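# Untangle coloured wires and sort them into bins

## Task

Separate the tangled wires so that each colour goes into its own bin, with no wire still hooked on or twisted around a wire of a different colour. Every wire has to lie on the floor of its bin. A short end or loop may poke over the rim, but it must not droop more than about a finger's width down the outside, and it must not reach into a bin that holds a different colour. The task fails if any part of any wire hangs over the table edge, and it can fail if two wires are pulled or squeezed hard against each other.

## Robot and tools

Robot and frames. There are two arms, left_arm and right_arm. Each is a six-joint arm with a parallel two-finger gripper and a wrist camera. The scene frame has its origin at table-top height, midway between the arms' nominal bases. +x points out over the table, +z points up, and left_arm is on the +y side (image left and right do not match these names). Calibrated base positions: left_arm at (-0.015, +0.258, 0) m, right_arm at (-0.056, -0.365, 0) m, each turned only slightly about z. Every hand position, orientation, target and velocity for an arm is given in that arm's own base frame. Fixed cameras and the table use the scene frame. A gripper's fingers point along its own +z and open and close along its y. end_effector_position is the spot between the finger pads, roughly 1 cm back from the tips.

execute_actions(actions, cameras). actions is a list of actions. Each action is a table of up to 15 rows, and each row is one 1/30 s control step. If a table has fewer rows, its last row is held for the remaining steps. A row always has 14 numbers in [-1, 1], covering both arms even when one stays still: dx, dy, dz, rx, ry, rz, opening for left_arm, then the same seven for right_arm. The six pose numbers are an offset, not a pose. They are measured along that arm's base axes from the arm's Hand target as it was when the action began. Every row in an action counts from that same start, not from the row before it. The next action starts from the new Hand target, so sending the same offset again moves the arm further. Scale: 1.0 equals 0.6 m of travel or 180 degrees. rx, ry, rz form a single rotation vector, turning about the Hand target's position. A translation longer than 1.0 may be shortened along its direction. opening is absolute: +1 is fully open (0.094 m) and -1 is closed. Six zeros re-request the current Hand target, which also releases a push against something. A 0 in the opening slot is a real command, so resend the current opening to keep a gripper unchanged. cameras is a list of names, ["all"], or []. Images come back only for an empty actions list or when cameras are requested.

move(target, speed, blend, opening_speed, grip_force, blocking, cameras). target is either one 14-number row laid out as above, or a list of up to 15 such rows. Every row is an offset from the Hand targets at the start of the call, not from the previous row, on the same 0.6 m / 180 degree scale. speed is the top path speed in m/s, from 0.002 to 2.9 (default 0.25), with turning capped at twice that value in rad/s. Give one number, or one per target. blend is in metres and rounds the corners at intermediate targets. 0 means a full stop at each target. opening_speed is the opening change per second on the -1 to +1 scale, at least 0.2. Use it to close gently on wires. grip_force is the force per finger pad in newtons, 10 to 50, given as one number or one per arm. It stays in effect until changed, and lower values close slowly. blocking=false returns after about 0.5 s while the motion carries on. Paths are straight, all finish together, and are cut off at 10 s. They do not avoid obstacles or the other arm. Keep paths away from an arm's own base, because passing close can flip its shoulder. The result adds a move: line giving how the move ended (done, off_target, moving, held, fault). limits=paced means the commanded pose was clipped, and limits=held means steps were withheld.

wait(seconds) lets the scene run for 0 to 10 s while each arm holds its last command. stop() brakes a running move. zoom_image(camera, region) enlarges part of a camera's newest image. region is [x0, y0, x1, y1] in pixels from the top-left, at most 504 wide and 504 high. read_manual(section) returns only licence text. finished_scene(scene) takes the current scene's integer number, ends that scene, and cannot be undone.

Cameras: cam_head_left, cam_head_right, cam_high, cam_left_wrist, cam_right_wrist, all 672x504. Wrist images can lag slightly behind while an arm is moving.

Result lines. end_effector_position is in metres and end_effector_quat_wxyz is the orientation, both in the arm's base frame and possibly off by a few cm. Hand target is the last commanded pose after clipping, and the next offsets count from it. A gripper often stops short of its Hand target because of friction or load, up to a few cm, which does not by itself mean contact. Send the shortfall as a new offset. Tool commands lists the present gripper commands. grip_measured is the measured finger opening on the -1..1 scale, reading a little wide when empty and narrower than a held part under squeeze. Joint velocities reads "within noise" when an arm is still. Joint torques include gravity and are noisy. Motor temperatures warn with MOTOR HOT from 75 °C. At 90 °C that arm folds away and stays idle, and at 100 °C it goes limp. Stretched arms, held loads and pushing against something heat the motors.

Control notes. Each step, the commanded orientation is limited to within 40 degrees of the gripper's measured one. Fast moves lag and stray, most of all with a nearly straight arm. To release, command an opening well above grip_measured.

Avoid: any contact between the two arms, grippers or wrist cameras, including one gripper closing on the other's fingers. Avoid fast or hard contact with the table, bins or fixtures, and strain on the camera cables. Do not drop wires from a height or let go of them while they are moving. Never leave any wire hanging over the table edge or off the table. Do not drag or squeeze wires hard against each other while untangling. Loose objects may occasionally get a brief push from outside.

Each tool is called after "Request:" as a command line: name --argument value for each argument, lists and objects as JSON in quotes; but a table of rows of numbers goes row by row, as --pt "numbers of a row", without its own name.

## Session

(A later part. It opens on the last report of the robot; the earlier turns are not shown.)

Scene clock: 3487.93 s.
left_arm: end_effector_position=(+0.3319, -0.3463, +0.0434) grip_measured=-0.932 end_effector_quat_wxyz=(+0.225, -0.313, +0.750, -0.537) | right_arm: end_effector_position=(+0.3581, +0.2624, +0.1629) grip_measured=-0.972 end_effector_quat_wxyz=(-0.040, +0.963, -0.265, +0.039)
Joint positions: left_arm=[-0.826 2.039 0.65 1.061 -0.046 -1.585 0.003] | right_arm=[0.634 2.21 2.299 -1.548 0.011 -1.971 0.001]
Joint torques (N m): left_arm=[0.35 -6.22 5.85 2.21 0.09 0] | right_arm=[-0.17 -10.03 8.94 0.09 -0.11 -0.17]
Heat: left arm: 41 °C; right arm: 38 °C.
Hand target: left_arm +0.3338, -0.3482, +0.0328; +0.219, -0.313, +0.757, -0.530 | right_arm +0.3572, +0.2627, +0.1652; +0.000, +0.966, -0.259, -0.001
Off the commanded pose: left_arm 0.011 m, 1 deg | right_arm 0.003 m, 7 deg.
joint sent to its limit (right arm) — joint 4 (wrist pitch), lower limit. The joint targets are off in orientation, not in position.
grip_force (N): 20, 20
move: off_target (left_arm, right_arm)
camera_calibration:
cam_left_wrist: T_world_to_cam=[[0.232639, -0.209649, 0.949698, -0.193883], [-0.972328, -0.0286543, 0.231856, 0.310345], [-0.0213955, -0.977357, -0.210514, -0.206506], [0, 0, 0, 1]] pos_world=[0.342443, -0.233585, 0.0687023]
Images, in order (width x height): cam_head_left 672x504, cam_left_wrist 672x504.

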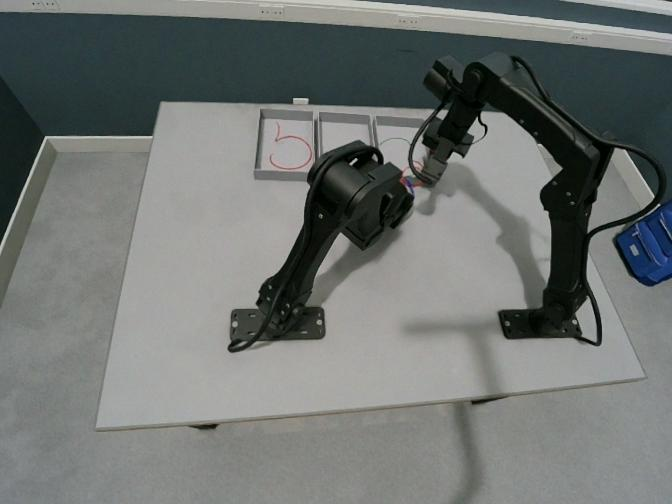

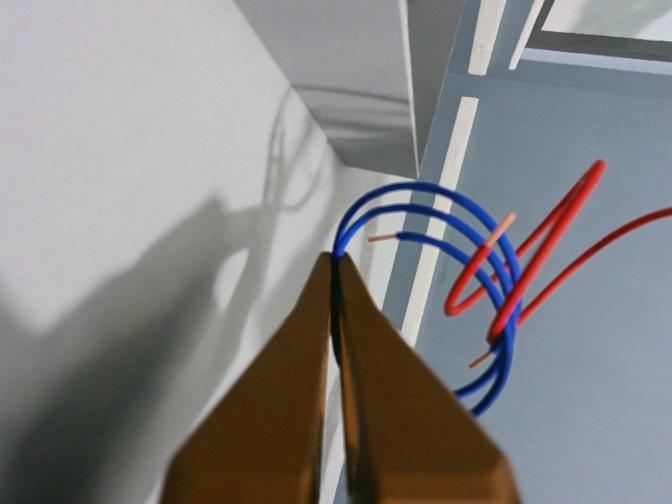

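Request:
move --target '[0,0,0,0,0,0,-1.0,-0.05,-0.1667,-0.02,0,0,-0.2778,-1.0]' --speed 0.08 --cameras '["cam_left_wrist", "cam_right_wrist", "cam_high"]'

Scene clock: 3505.20 s.
left_arm: end_effector_position=(+0.3319, -0.3463, +0.0434) grip_measured=-0.932 end_effector_quat_wxyz=(+0.225, -0.313, +0.750, -0.537) | right_arm: end_effector_position=(+0.3283, +0.1626, +0.1452) grip_measured=-0.972 end_effector_quat_wxyz=(+0.018, +0.770, -0.638, -0.002)
Joint positions: left_arm=[-0.826 2.039 0.65 1.061 -0.046 -1.585 0.003] | right_arm=[0.463 1.98 1.879 -1.503 0.011 -1.296 0.001]
Joint torques (N m): left_arm=[0.36 -6.23 5.87 2.21 0.09 0.02] | right_arm=[-0.46 -12.25 4.86 0.18 -0.11 0.05]
Heat: left arm: 41 °C; right arm: 39 °C.
Hand target: left_arm +0.3338, -0.3482, +0.0328; +0.219, -0.313, +0.757, -0.530 | right_arm +0.3272, +0.1627, +0.1533; +0.000, +0.766, -0.643, -0.001
Off the commanded pose: left_arm 0.011 m, 1 deg | right_arm 0.008 m, 2 deg.
grip_force (N): 20, 20
move: off_target (left_arm)
camera_calibration:
cam_left_wrist: T_world_to_cam=[[0.232639, -0.209649, 0.949698, -0.193883], [-0.972328, -0.0286543, 0.231856, 0.310345], [-0.0213955, -0.977357, -0.210514, -0.206506], [0, 0, 0, 1]] pos_world=[0.342443, -0.233585, 0.0687023]
cam_right_wrist: T_world_to_cam=[[0.978289, 0.20722, 0.00316263, -0.358291], [0.140329, -0.673573, 0.725677, -0.0332744], [0.152505, -0.709478, -0.688028, 0.282406], [0, 0, 0, 1]] pos_world=[0.312113, 0.252194, 0.219583]
Images, in order (width x height): cam_high 672x504, cam_left_wrist 672x504, cam_right_wrist 672x504.

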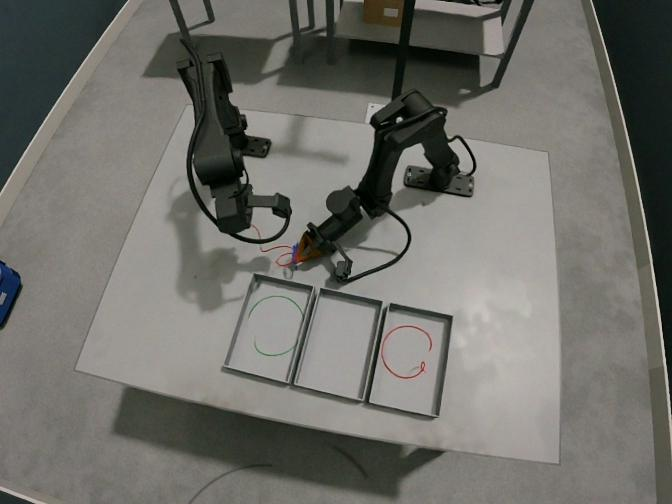

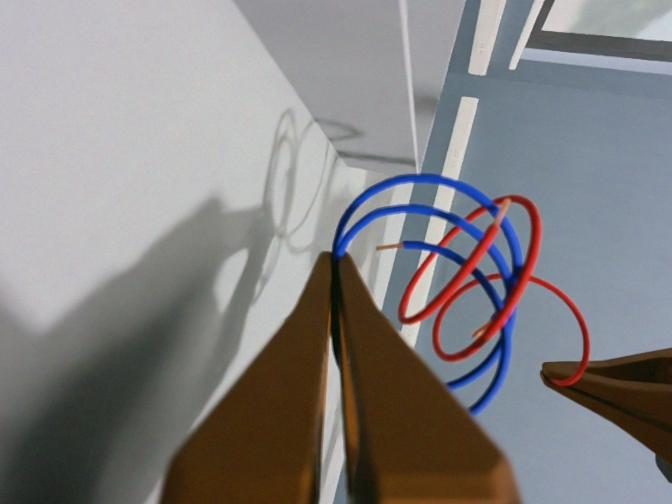

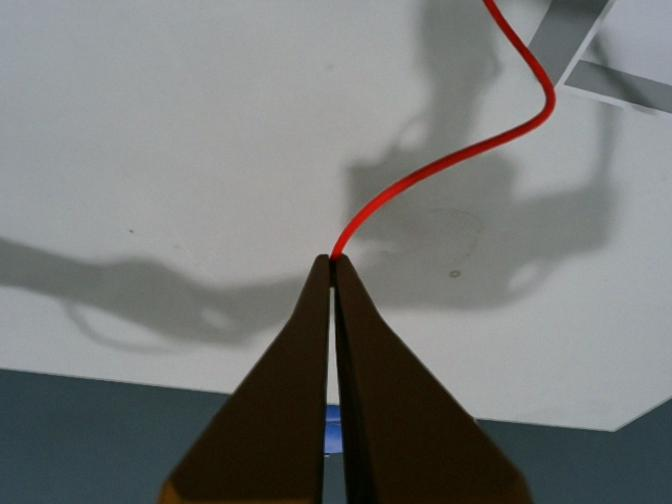

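Request:
zoom_image --camera "cam_left_wrist" --region '[310, 150, 600, 430]'

Scaled by 1.738 from the camera's 672x504 image, which has a finer 960x720 frame.

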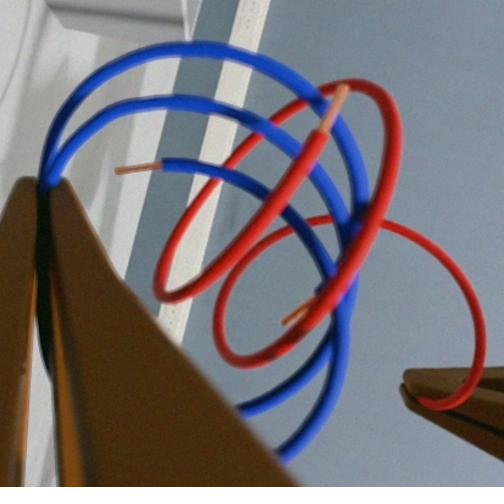

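Request:
move --target '[0,0,0,0,0,0,-1.0,-0.05,-0.1167,0,0,0,0,-1.0]' --speed 0.06 --cameras '["cam_left_wrist", "cam_high"]'

Request:
zoom_image --camera "cam_left_wrist" --region '[310, 150, 600, 430]'

Scene clock: 3522.40 s.
left_arm: end_effector_position=(+0.3319, -0.3463, +0.0434) grip_measured=-0.932 end_effector_quat_wxyz=(+0.226, -0.313, +0.750, -0.537) | right_arm: end_effector_position=(+0.2992, +0.0920, +0.1493) grip_measured=-0.972 end_effector_quat_wxyz=(+0.013, +0.762, -0.647, -0.002)
Joint positions: left_arm=[-0.826 2.039 0.65 1.061 -0.046 -1.584 0.003] | right_arm=[0.302 1.753 1.598 -1.44 0.011 -1.431 0.001]
Joint torques (N m): left_arm=[0.38 -6.22 5.89 2.21 0.1 0] | right_arm=[-0.31 -9.84 4.68 0.23 -0.07 -0.11]
Heat: left arm: 42 °C; right arm: 39 °C.
Hand target: left_arm +0.3338, -0.3482, +0.0328; +0.219, -0.313, +0.757, -0.530 | right_arm +0.2972, +0.0926, +0.1533; +0.000, +0.766, -0.643, -0.001
Off the commanded pose: left_arm 0.011 m, 1 deg | right_arm 0.005 m, 2 deg.
grip_force (N): 20, 20
move: off_target (left_arm)
camera_calibration:
cam_left_wrist: T_world_to_cam=[[0.232335, -0.209962, 0.949703, -0.193851], [-0.972398, -0.0285637, 0.231572, 0.310409], [-0.0214944, -0.977292, -0.210803, -0.206438], [0, 0, 0, 1]] pos_world=[0.342442, -0.233585, 0.068701]
Images, in order (width x height): cam_high 672x504, cam_left_wrist 672x504.

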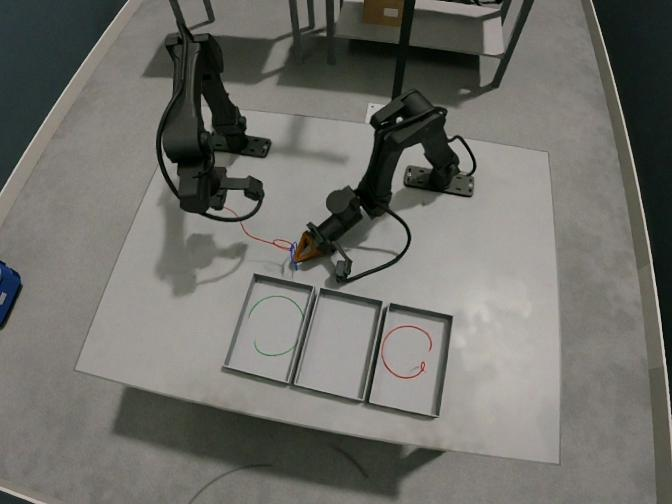

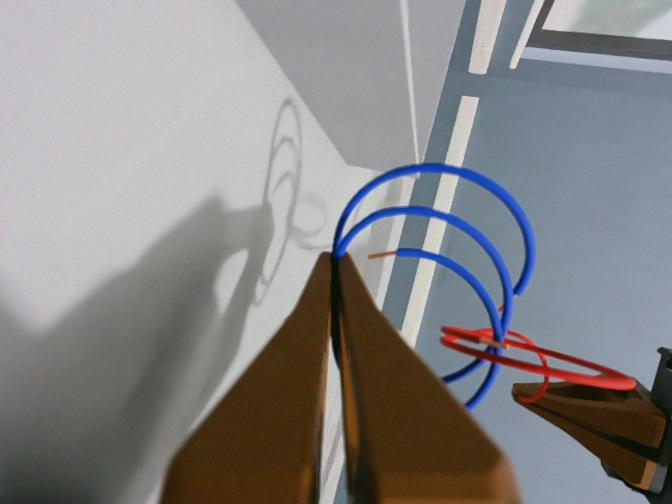

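Scaled by 1.738 from the camera's 672x504 image, which has a finer 960x720 frame.

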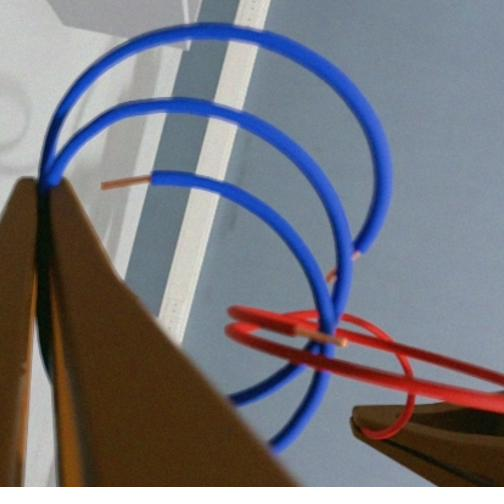

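Request:
move --target '[0,0,0,0,0,0,-1.0,-0.03,-0.1,0,0,0,0,-1.0]' --speed 0.06 --cameras '["cam_left_wrist", "cam_high"]'

Request:
zoom_image --camera "cam_left_wrist" --region '[310, 150, 672, 504]'

Scene clock: 3529.77 s.
left_arm: end_effector_position=(+0.3319, -0.3463, +0.0434) grip_measured=-0.932 end_effector_quat_wxyz=(+0.226, -0.313, +0.750, -0.537) | right_arm: end_effector_position=(+0.2814, +0.0317, +0.1506) grip_measured=-0.972 end_effector_quat_wxyz=(+0.011, +0.762, -0.648, -0.003)
Joint positions: left_arm=[-0.826 2.039 0.65 1.061 -0.046 -1.584 0.003] | right_arm=[0.116 1.635 1.47 -1.426 0.011 -1.617 0.001]
Joint torques (N m): left_arm=[0.36 -6.23 5.86 2.21 0.09 0] | right_arm=[-0.35 -8.65 4.97 0.2 -0.1 -0.09]
Heat: left arm: 42 °C; right arm: 40 °C.
Hand target: left_arm +0.3338, -0.3482, +0.0328; +0.219, -0.313, +0.757, -0.530 | right_arm +0.2791, +0.0327, +0.1533; +0.000, +0.766, -0.643, -0.001
Off the commanded pose: left_arm 0.011 m, 1 deg | right_arm 0.004 m, 1 deg.
grip_force (N): 20, 20
move: off_target (left_arm)
camera_calibration:
cam_left_wrist: T_world_to_cam=[[0.232335, -0.209962, 0.949703, -0.193851], [-0.972398, -0.0285637, 0.231572, 0.310409], [-0.0214944, -0.977292, -0.210803, -0.206438], [0, 0, 0, 1]] pos_world=[0.342442, -0.233585, 0.068701]
Images, in order (width x height): cam_high 672x504, cam_left_wrist 672x504.

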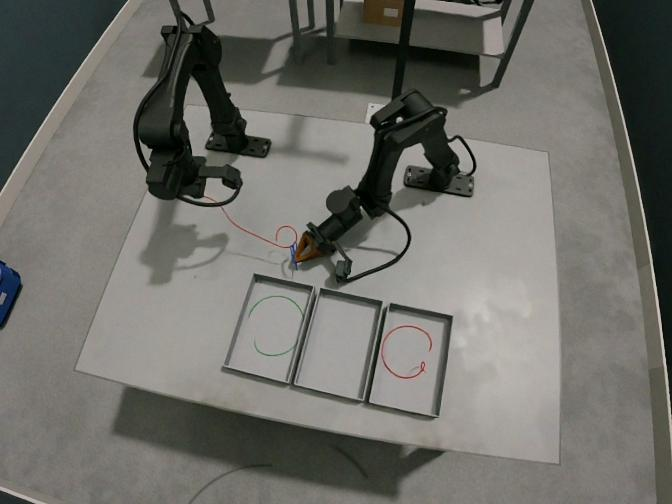

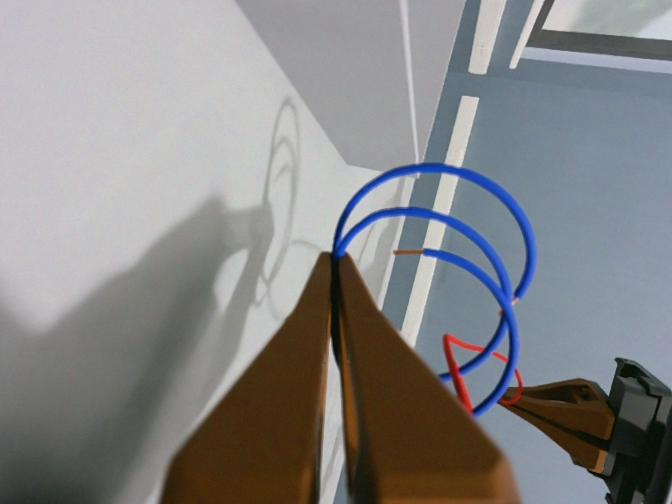

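Scaled by 1.392 from the camera's 672x504 image, which has a finer 960x720 frame.

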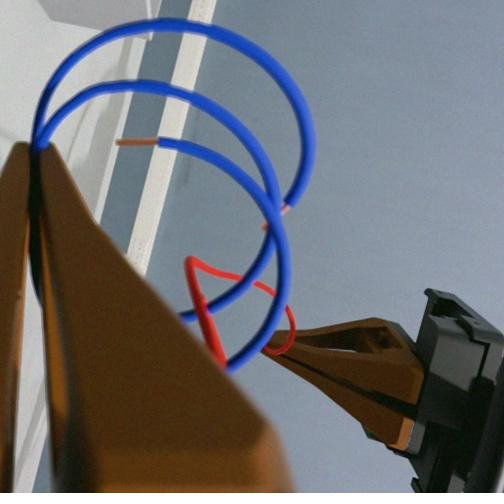

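Request:
zoom_image --camera "cam_high" --region '[190, 180, 350, 290]'

Scaled by 3.150 from the camera's 672x504 image, which has a finer 960x720 frame.

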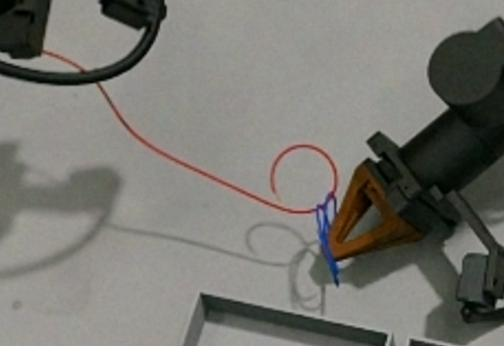

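Request:
move --target '[0,0.1,0.03,0,0,0,-1.0,-0.01,-0.05,0,0,0,0,-1.0]' --speed 0.06 --cameras '["cam_left_wrist", "cam_high"]'

Request:
zoom_image --camera "cam_high" --region '[190, 180, 350, 290]'

Scene clock: 3549.27 s.
left_arm: end_effector_position=(+0.3366, -0.2950, +0.0552) grip_measured=-0.932 end_effector_quat_wxyz=(+0.223, -0.306, +0.750, -0.542) | right_arm: end_effector_position=(+0.2756, +0.0019, +0.1507) grip_measured=-0.972 end_effector_quat_wxyz=(+0.011, +0.762, -0.647, -0.003)
Joint positions: left_arm=[-0.678 1.927 0.516 1.091 0.11 -1.531 0.003] | right_arm=[0.011 1.605 1.439 -1.424 0.011 -1.723 0.001]
Joint torques (N m): left_arm=[0.55 -9.25 3 1.89 -0.04 0.02] | right_arm=[-0.29 -8.46 4.85 0.21 -0.04 -0.11]
Motor temperatures (°C): left_arm=[30 38 36 43 28 28 29] | right_arm=[30 40 35 30 31 29 29]
Heat: left arm: 43 °C; right arm: 40 °C.
Hand target: left_arm +0.3338, -0.2881, +0.0508; +0.219, -0.313, +0.757, -0.530 | right_arm +0.2731, +0.0026, +0.1532; +0.000, +0.766, -0.643, -0.001
Off the commanded pose: left_arm 0.009 m, 2 deg | right_arm 0.004 m, 1 deg.
grip_force (N): 20, 20
move: done
camera_calibration:
cam_left_wrist: T_world_to_cam=[[0.221757, -0.20782, 0.952699, -0.191401], [-0.974438, -0.0111858, 0.224378, 0.31997], [-0.0359734, -0.978103, -0.204988, -0.149436], [0, 0, 0, 1]] pos_world=[0.34886, -0.182362, 0.079921]
Images, in order (width x height): cam_high 672x504, cam_left_wrist 672x504.

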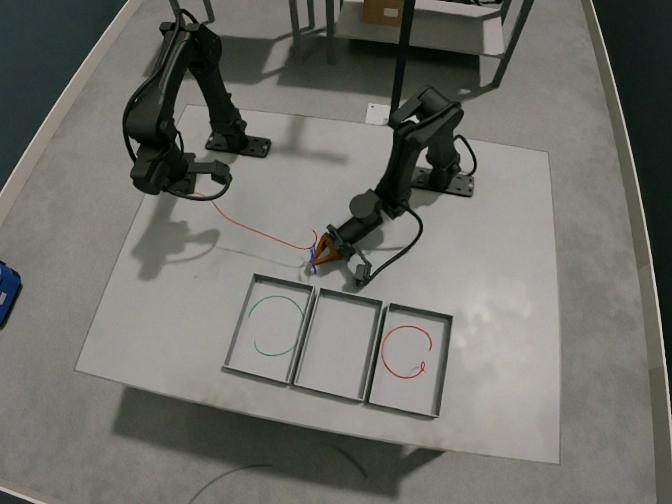

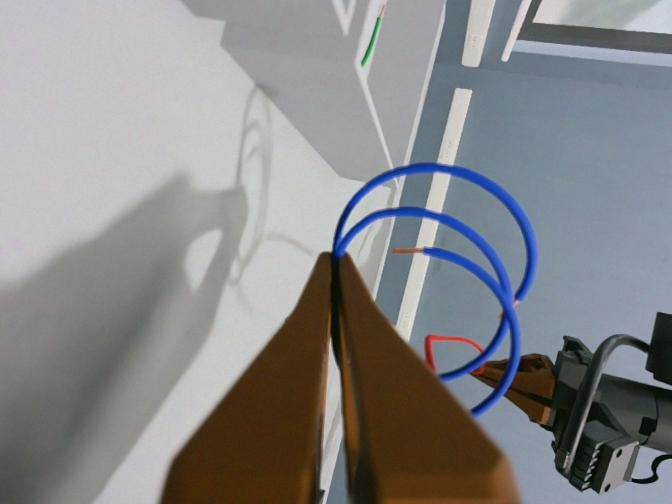

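Scaled by 3.150 from the camera's 672x504 image, which has a finer 960x720 frame.

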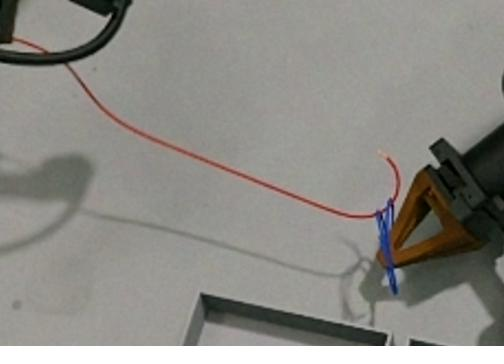

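Request:
move --target '[0,0.12,0.02,0,0,0,-1.0,0,-0.02,0,0,0,0,-1.0]' --speed 0.05 --cameras '["cam_left_wrist", "cam_high", "cam_right_wrist"]'

Request:
zoom_image --camera "cam_high" --region '[170, 180, 350, 290]'

Scene clock: 3556.87 s.
left_arm: end_effector_position=(+0.3368, -0.2193, +0.0619) grip_measured=-0.932 end_effector_quat_wxyz=(+0.219, -0.314, +0.754, -0.534) | right_arm: end_effector_position=(+0.2754, -0.0101, +0.1507) grip_measured=-0.972 end_effector_quat_wxyz=(+0.010, +0.762, -0.647, -0.004)
Joint positions: left_arm=[-0.433 1.762 0.369 1.032 0.332 -1.453 0.003] | right_arm=[-0.033 1.605 1.439 -1.424 0.011 -1.766 0.001]
Joint torques (N m): left_arm=[0.43 -7.99 3.43 1.97 0.08 0.1] | right_arm=[-0.4 -8.36 4.88 0.16 -0.05 -0.19]
Heat: left arm: 43 °C; right arm: 40 °C.
Hand target: left_arm +0.3338, -0.2161, +0.0628; +0.219, -0.314, +0.757, -0.530 | right_arm +0.2731, -0.0093, +0.1532; +0.000, +0.766, -0.643, -0.001
Off the commanded pose: left_arm 0.004 m, 1 deg | right_arm 0.004 m, 1 deg.
grip_force (N): 20, 20
move: done
camera_calibration:
cam_left_wrist: T_world_to_cam=[[0.244978, -0.215787, 0.94521, -0.191199], [-0.969048, -0.0238169, 0.245719, 0.313599], [-0.0305111, -0.97615, -0.214943, -0.0747865], [0, 0, 0, 1]] pos_world=[0.34845, -0.106792, 0.0875907]
cam_right_wrist: T_world_to_cam=[[0.983181, 0.182259, 0.0117058, -0.273721], [0.11879, -0.686853, 0.717023, -0.139104], [0.138724, -0.703572, -0.696952, 0.176966], [0, 0, 0, 1]] pos_world=[0.261092, 0.0788523, 0.226281]
Images, in order (width x height): cam_high 672x504, cam_left_wrist 672x504, cam_right_wrist 672x504.

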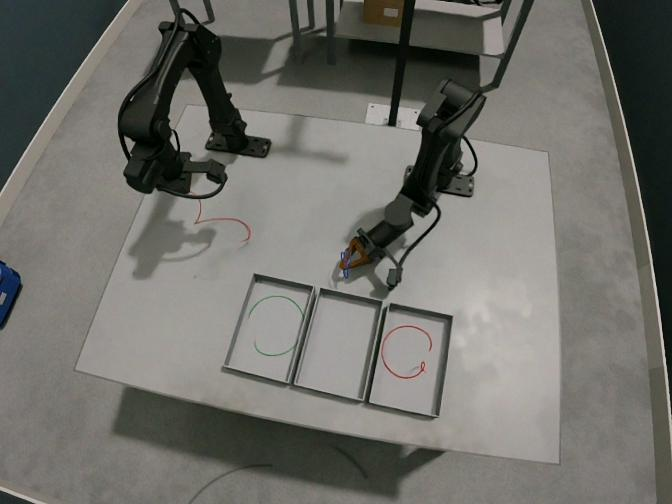

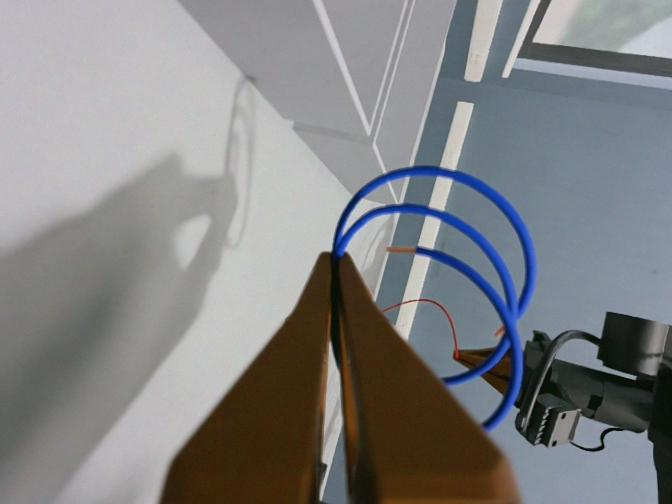

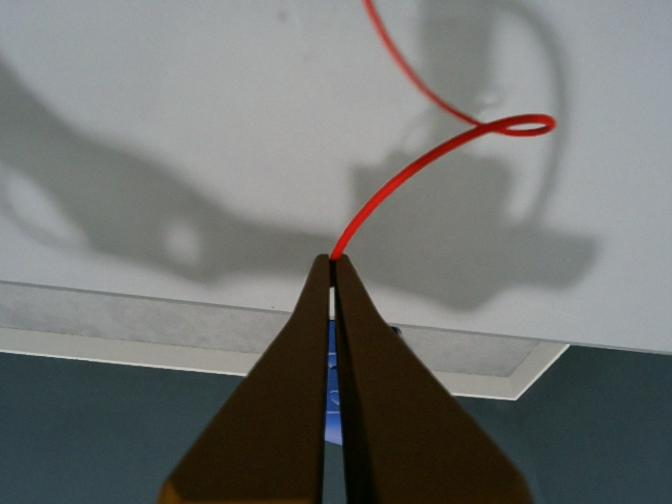

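Scaled by 2.800 from the camera's 672x504 image, which has a finer 960x720 frame.

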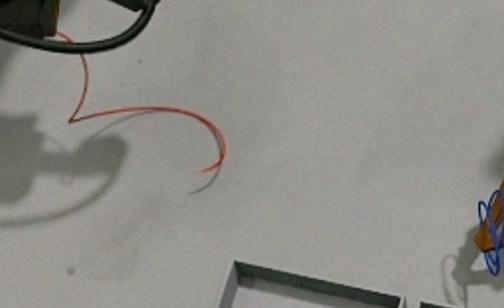

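I'll refresh the state and camera views before laying down red1 and placing blue.

Request:
execute_actions --actions '[]' --cameras '["all"]'

Scene clock: 3574.23 s.
left_arm: end_effector_position=(+0.3367, -0.2194, +0.0619) grip_measured=-0.932 end_effector_quat_wxyz=(+0.219, -0.314, +0.754, -0.533) | right_arm: end_effector_position=(+0.2754, -0.0101, +0.1507) grip_measured=-0.972 end_effector_quat_wxyz=(+0.010, +0.762, -0.647, -0.004)
Joint positions: left_arm=[-0.433 1.762 0.369 1.031 0.333 -1.453 0.003] | right_arm=[-0.033 1.605 1.439 -1.424 0.011 -1.766 0.001]
Joint velocities: within noise
Joint torques (N m): left_arm=[0.42 -7.95 3.41 1.98 0.06 0.08] | right_arm=[-0.53 -8.43 4.79 0.17 -0.08 -0.13]
Motor temperatures (°C): left_arm=[30 39 36 43 28 28 29] | right_arm=[30 39 35 30 31 29 29]
Heat: left arm: 43 °C; right arm: 39 °C.
Hand target: left_arm +0.3338, -0.2161, +0.0628; +0.219, -0.313, +0.757, -0.529 | right_arm +0.2731, -0.0093, +0.1532; +0.000, +0.766, -0.643, -0.001
Tool commands: left_gripper/opening=-1.0 right_gripper/opening=-1.0
Off the commanded pose: left_arm 0.004 m, 1 deg | right_arm 0.004 m, 1 deg.
grip_force (N): 20, 20
camera_calibration:
cam_left_wrist: T_world_to_cam=[[0.244706, -0.216401, 0.94514, -0.191182], [-0.969088, -0.0230084, 0.245638, 0.3137], [-0.0314104, -0.976033, -0.215342, -0.0745242], [0, 0, 0, 1]] pos_world=[0.348446, -0.106893, 0.087589]
cam_right_wrist: T_world_to_cam=[[0.983181, 0.182259, 0.0117058, -0.273721], [0.11879, -0.686853, 0.717023, -0.139104], [0.138724, -0.703572, -0.696952, 0.176966], [0, 0, 0, 1]] pos_world=[0.261092, 0.0788523, 0.226281]

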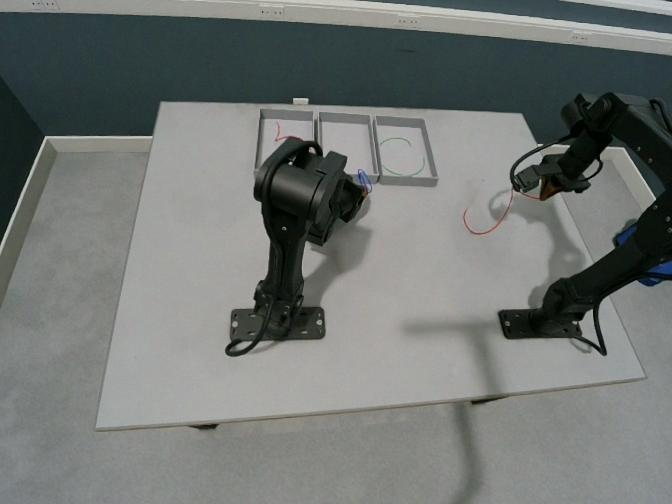

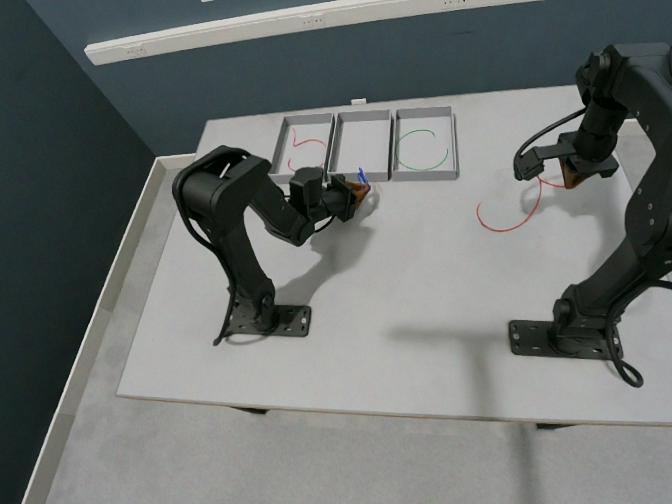

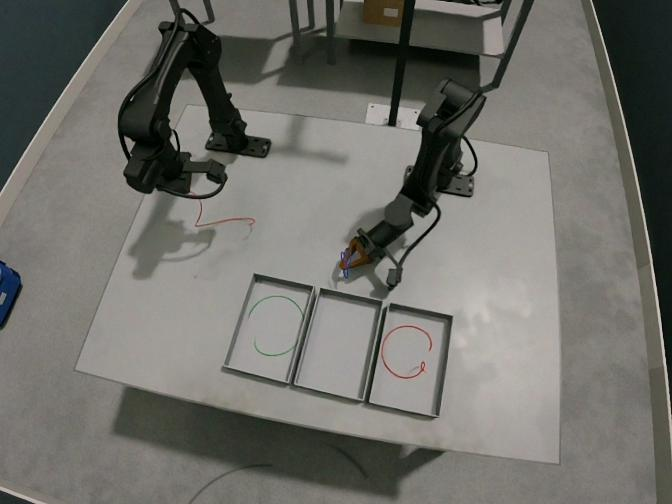

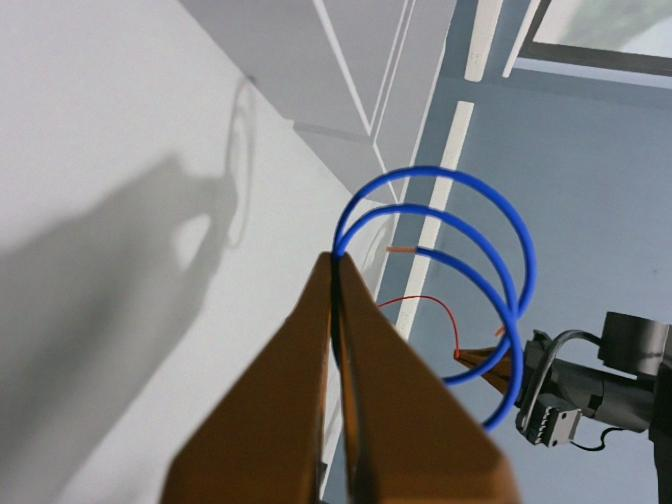

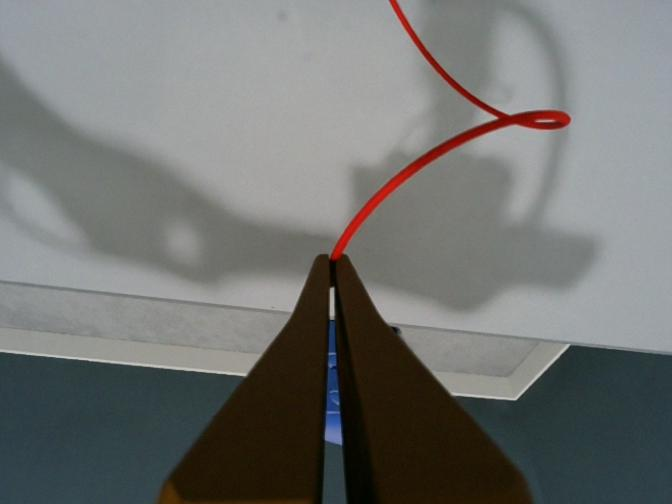

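Request:
move --pt "0 0 0.1667 0 0 0 -1 0 0 0 0 0 0 -1" --pt "0.277 0.0368 0.1537 0.0762 0.1173 0.1311 -1 -0.04 0.275 0 0 0 0 -1" --speed 0.12 --blend 0.02 --cameras '["cam_high","cam_head_right","cam_left_wrist","cam_right_wrist"]'

Scene clock: 3649.20 s.
left_arm: end_effector_position=(+0.4930, -0.1985, +0.1596) grip_measured=-0.932 end_effector_quat_wxyz=(+0.211, -0.516, +0.763, -0.327) | right_arm: end_effector_position=(+0.2432, +0.1487, +0.1474) grip_measured=-0.972 end_effector_quat_wxyz=(+0.015, +0.768, -0.640, +0.001)
Joint positions: left_arm=[-0.379 1.887 1.508 -0.392 0.017 -1.575 0.003] | right_arm=[0.552 1.649 1.472 -1.423 0.011 -1.2 0.001]
Joint torques (N m): left_arm=[0.38 -8.14 9.84 1.72 -0.19 0] | right_arm=[0.18 -6.01 8.94 0.11 -0.1 0.09]
Heat: left arm: 44 °C; right arm: 38 °C.
Hand target: left_arm +0.5000, -0.1940, +0.1550; +0.216, -0.523, +0.762, -0.315 | right_arm +0.2491, +0.1556, +0.1533; +0.000, +0.766, -0.643, -0.001
Off the commanded pose: left_arm 0.009 m, 2 deg | right_arm 0.011 m, 2 deg.
grip_force (N): 20, 20
move: off_target (right_arm)
camera_calibration:
cam_left_wrist: T_world_to_cam=[[0.649322, -0.236908, 0.722672, -0.485288], [-0.732177, -0.451705, 0.509784, 0.19765], [0.205663, -0.860138, -0.466761, -0.0819188], [0, 0, 0, 1]] pos_world=[0.476671, -0.0961509, 0.211709]
cam_right_wrist: T_world_to_cam=[[0.979552, 0.20094, 0.0100551, -0.272498], [0.131022, -0.675044, 0.72605, -0.0298588], [0.15268, -0.709886, -0.687568, 0.287064], [0, 0, 0, 1]] pos_world=[0.22701, 0.238382, 0.221795]
Images, in order (width x height): cam_head_right 672x504, cam_high 672x504, cam_left_wrist 672x504, cam_right_wrist 672x504.

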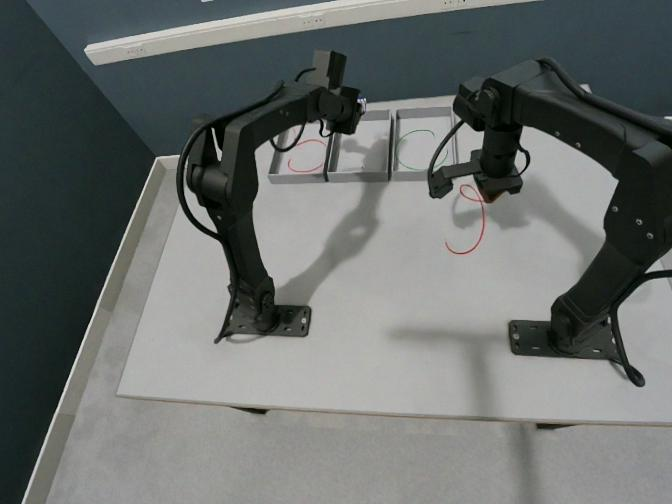

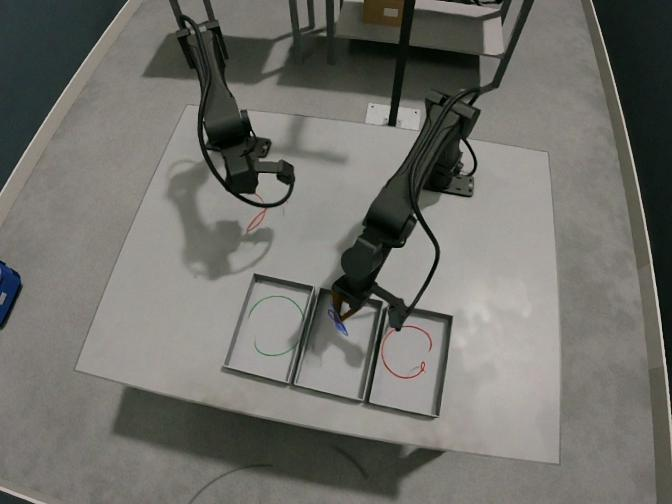

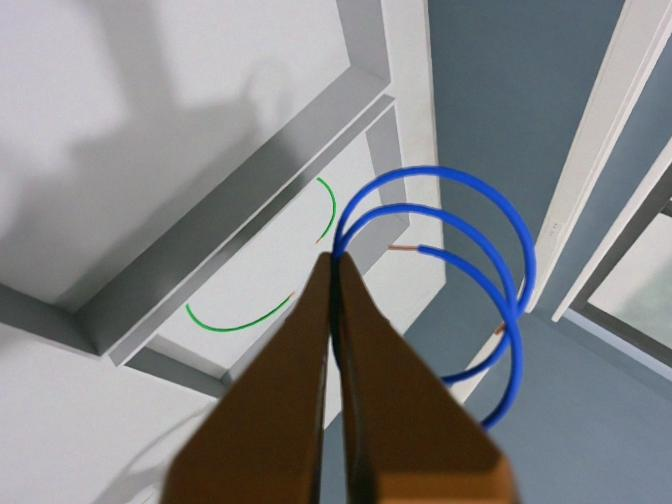

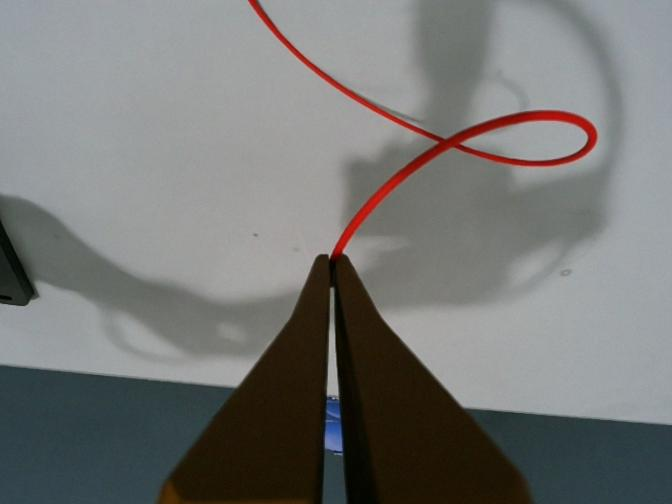

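Request:
move --pt "0 0 -0.1083 0.0597 0.1556 0 -1 0 0 -0.1083 0 0 0 -1" --pt "0 0 -0.1917 0.0597 0.1556 0 -1 0 0 -0.205 0 0 0 -1" --speed 0.08 --blend 0.01 --cameras '["cam_high","cam_head_right","cam_left_wrist","cam_right_wrist"]'

Scene clock: 3674.13 s.
left_arm: end_effector_position=(+0.5008, -0.2015, +0.0556) grip_measured=-0.932 end_effector_quat_wxyz=(+0.075, -0.556, +0.818, -0.126) | right_arm: end_effector_position=(+0.2512, +0.1537, +0.0349) grip_measured=-0.972 end_effector_quat_wxyz=(+0.001, +0.768, -0.640, +0.005)
Joint positions: left_arm=[-0.379 2.403 2.159 -1.033 0.017 -1.575 0.003] | right_arm=[0.552 1.724 1.102 -0.948 0.011 -1.199 0.001]
Joint torques (N m): left_arm=[0.47 -11.77 6.02 0.95 -0.17 -0.01] | right_arm=[0.1 -6.5 4.83 0.28 -0.08 0.08]
Heat: left arm: 44 °C; right arm: 37 °C.
Hand target: left_arm +0.5000, -0.1940, +0.0399; +0.073, -0.561, +0.817, -0.107 | right_arm +0.2492, +0.1557, +0.0303; +0.000, +0.766, -0.643, -0.001
Off the commanded pose: left_arm 0.017 m, 2 deg | right_arm 0.005 m, 1 deg.
grip_force (N): 20, 20
move: off_target (left_arm)
camera_calibration:
cam_left_wrist: T_world_to_cam=[[0.894062, -0.334371, 0.298078, -0.534451], [-0.44345, -0.566661, 0.69444, 0.0769084], [-0.0632914, -0.753055, -0.654907, 0.0320493], [0, 0, 0, 1]] pos_world=[0.513966, -0.110989, 0.126889]
cam_right_wrist: T_world_to_cam=[[0.979043, 0.200149, 0.037605, -0.280951], [0.11268, -0.686202, 0.718631, 0.0606259], [0.169638, -0.699334, -0.694374, 0.206414], [0, 0, 0, 1]] pos_world=[0.233216, 0.242186, 0.110326]
Images, in order (width x height): cam_head_right 672x504, cam_high 672x504, cam_left_wrist 672x504, cam_right_wrist 672x504.

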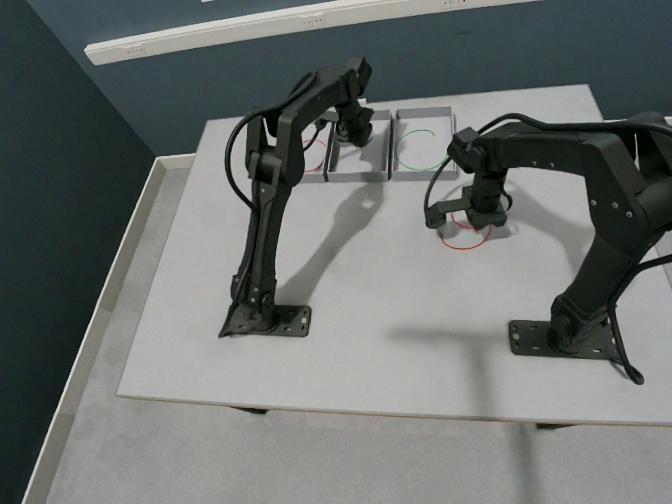

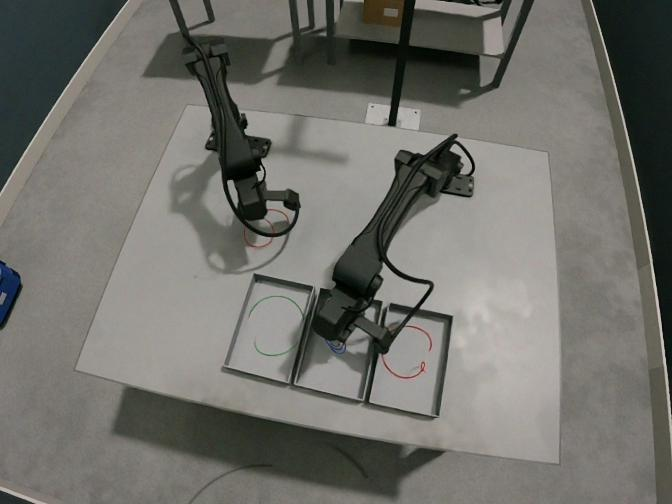

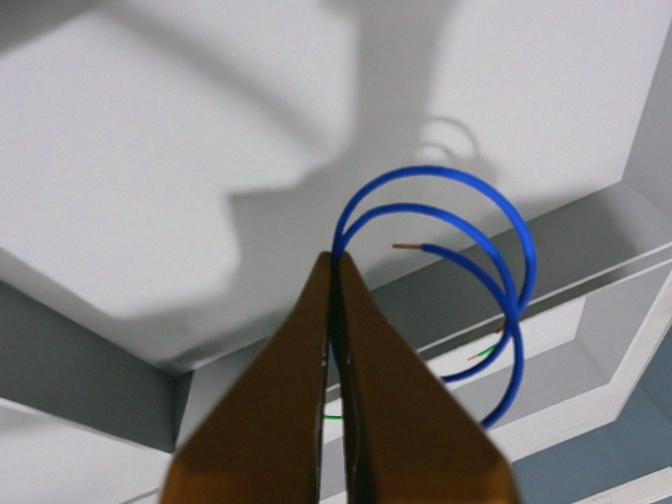

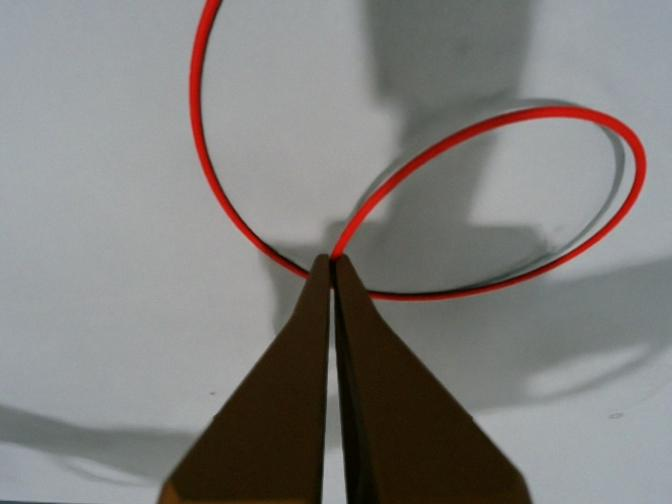

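Request:
move --target '[0,0,-0.0267,0,0,0,-1,0,0,-0.0117,0,0,0,-1]' --speed 0.05 --cameras '["cam_left_wrist","cam_right_wrist","cam_head_left"]'

Request:
zoom_image --camera "cam_head_left" --region '[240, 90, 460, 260]'

Scene clock: 3683.47 s.
left_arm: end_effector_position=(+0.5018, -0.2019, +0.0428) grip_measured=-0.932 end_effector_quat_wxyz=(+0.077, -0.556, +0.818, -0.128) | right_arm: end_effector_position=(+0.2518, +0.1541, +0.0288) grip_measured=-0.972 end_effector_quat_wxyz=(+0.000, +0.768, -0.640, +0.006)
Joint positions: left_arm=[-0.379 2.403 2.106 -0.974 0.017 -1.575 0.003] | right_arm=[0.552 1.733 1.086 -0.919 0.011 -1.199 0.001]
Joint torques (N m): left_arm=[0.47 -11.45 5.89 0.96 -0.18 -0.01] | right_arm=[0.13 -6.24 4.55 0.28 -0.09 0.07]
Heat: left arm: 43 °C; right arm: 37 °C.
Hand target: left_arm +0.4999, -0.1940, +0.0239; +0.073, -0.561, +0.817, -0.107 | right_arm +0.2491, +0.1556, +0.0232; +0.000, +0.766, -0.643, -0.001
Off the commanded pose: left_arm 0.021 m, 3 deg | right_arm 0.006 m, 1 deg.
grip_force (N): 20, 20
move: off_target (left_arm)
camera_calibration:
cam_left_wrist: T_world_to_cam=[[0.892348, -0.333722, 0.303882, -0.53093], [-0.447392, -0.565067, 0.69321, 0.0883649], [-0.0596257, -0.754539, -0.653541, 0.0211526], [0, 0, 0, 1]] pos_world=[0.514569, -0.11129, 0.113909]
cam_right_wrist: T_world_to_cam=[[0.978922, 0.200102, 0.0408668, -0.281459], [0.110577, -0.68753, 0.717687, 0.0659392], [0.171708, -0.698041, -0.695166, 0.201608], [0, 0, 0, 1]] pos_world=[0.233617, 0.242386, 0.10433]
Images, in order (width x height): cam_head_left 672x504, cam_left_wrist 672x504, cam_right_wrist 672x504.

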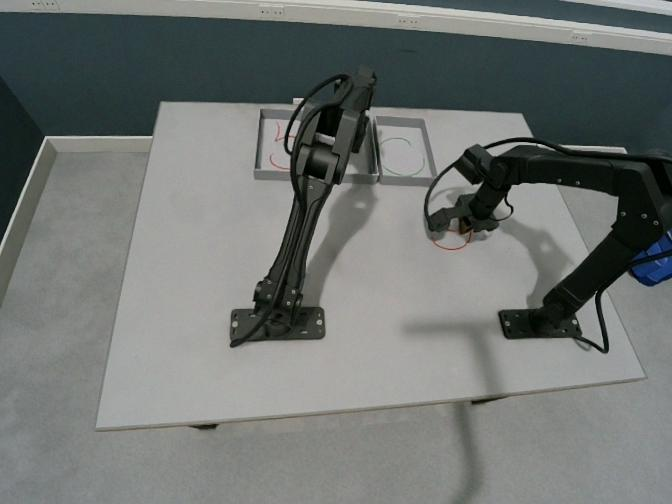

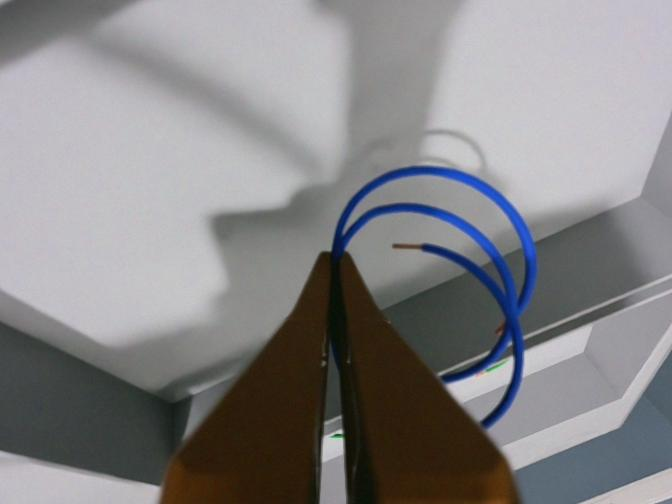

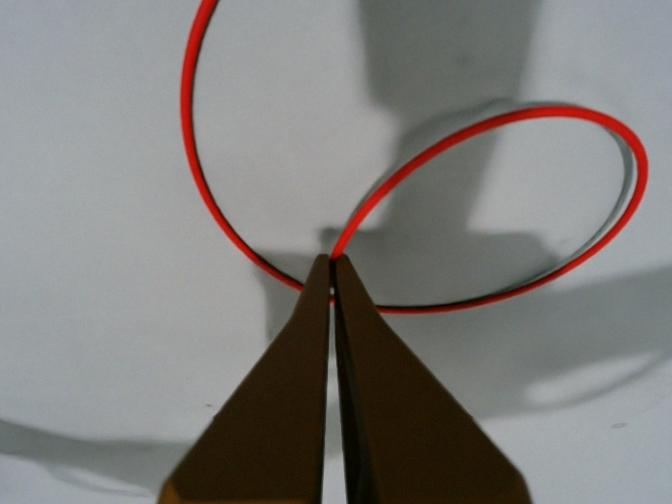

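Scaled by 2.291 from the camera's 672x504 image, which has a finer 960x720 frame.

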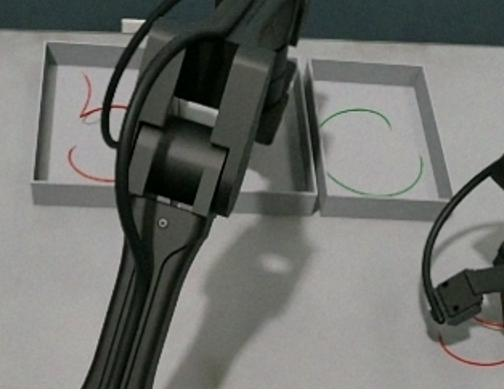

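Request:
move --pt "0 0 -0.0133 0 0 0 -1 0 0 0 0 0 0 -1" --pt "0 0 -0.0133 0 0 0 -0.62 0 0 0 0 0 0 -0.7" --speed 0.05 --opening_speed 0.3 --cameras '["cam_left_wrist","cam_right_wrist"]'

Scene clock: 3693.47 s.
left_arm: end_effector_position=(+0.5027, -0.2023, +0.0372) grip_measured=-0.623 end_effector_quat_wxyz=(+0.078, -0.555, +0.817, -0.131) | right_arm: end_effector_position=(+0.2519, +0.1541, +0.0288) grip_measured=-0.703 end_effector_quat_wxyz=(-0.001, +0.768, -0.640, +0.006)
Joint positions: left_arm=[-0.379 2.403 2.082 -0.945 0.017 -1.575 0.018] | right_arm=[0.552 1.733 1.086 -0.919 0.011 -1.199 0.014]
Joint torques (N m): left_arm=[0.47 -11.14 5.85 0.97 -0.17 -0.01] | right_arm=[0.17 -6.24 4.62 0.29 -0.11 0.06]
Heat: left arm: 42 °C; right arm: 37 °C.
Hand target: left_arm +0.5000, -0.1940, +0.0160; +0.073, -0.561, +0.817, -0.107 | right_arm +0.2491, +0.1556, +0.0232; +0.000, +0.766, -0.643, -0.001
Off the commanded pose: left_arm 0.023 m, 3 deg | right_arm 0.006 m, 1 deg.
grip_force (N): 20, 20
move: off_target (left_arm); target 2's new opening was sent with left_arm's hand 0.023 m and 3 deg from that target
camera_calibration:
cam_left_wrist: T_world_to_cam=[[0.890701, -0.333102, 0.309347, -0.529424], [-0.451108, -0.563598, 0.691996, 0.0945552], [-0.0561571, -0.75591, -0.652262, 0.0153048], [0, 0, 0, 1]] pos_world=[0.515072, -0.111492, 0.108327]
cam_right_wrist: T_world_to_cam=[[0.97891, 0.200094, 0.0412001, -0.281587], [0.110371, -0.687709, 0.717547, 0.0660341], [0.171911, -0.697867, -0.69529, 0.201515], [0, 0, 0, 1]] pos_world=[0.233717, 0.242386, 0.10433]
Images, in order (width x height): cam_left_wrist 672x504, cam_right_wrist 672x504.

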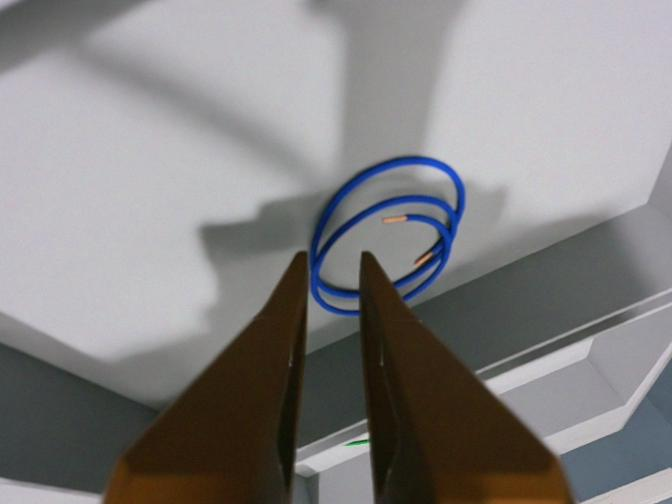

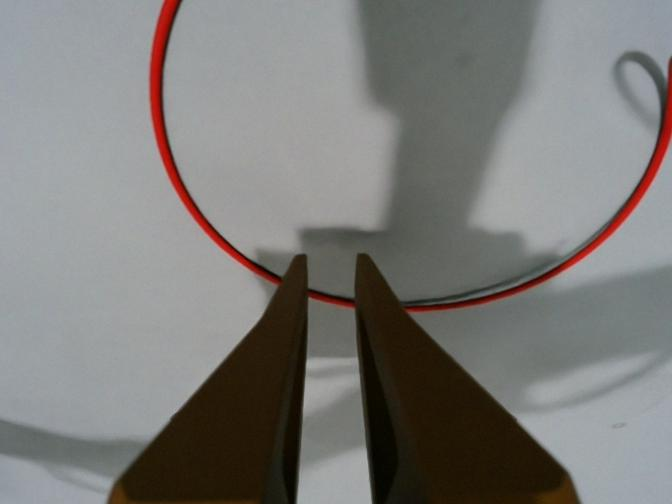

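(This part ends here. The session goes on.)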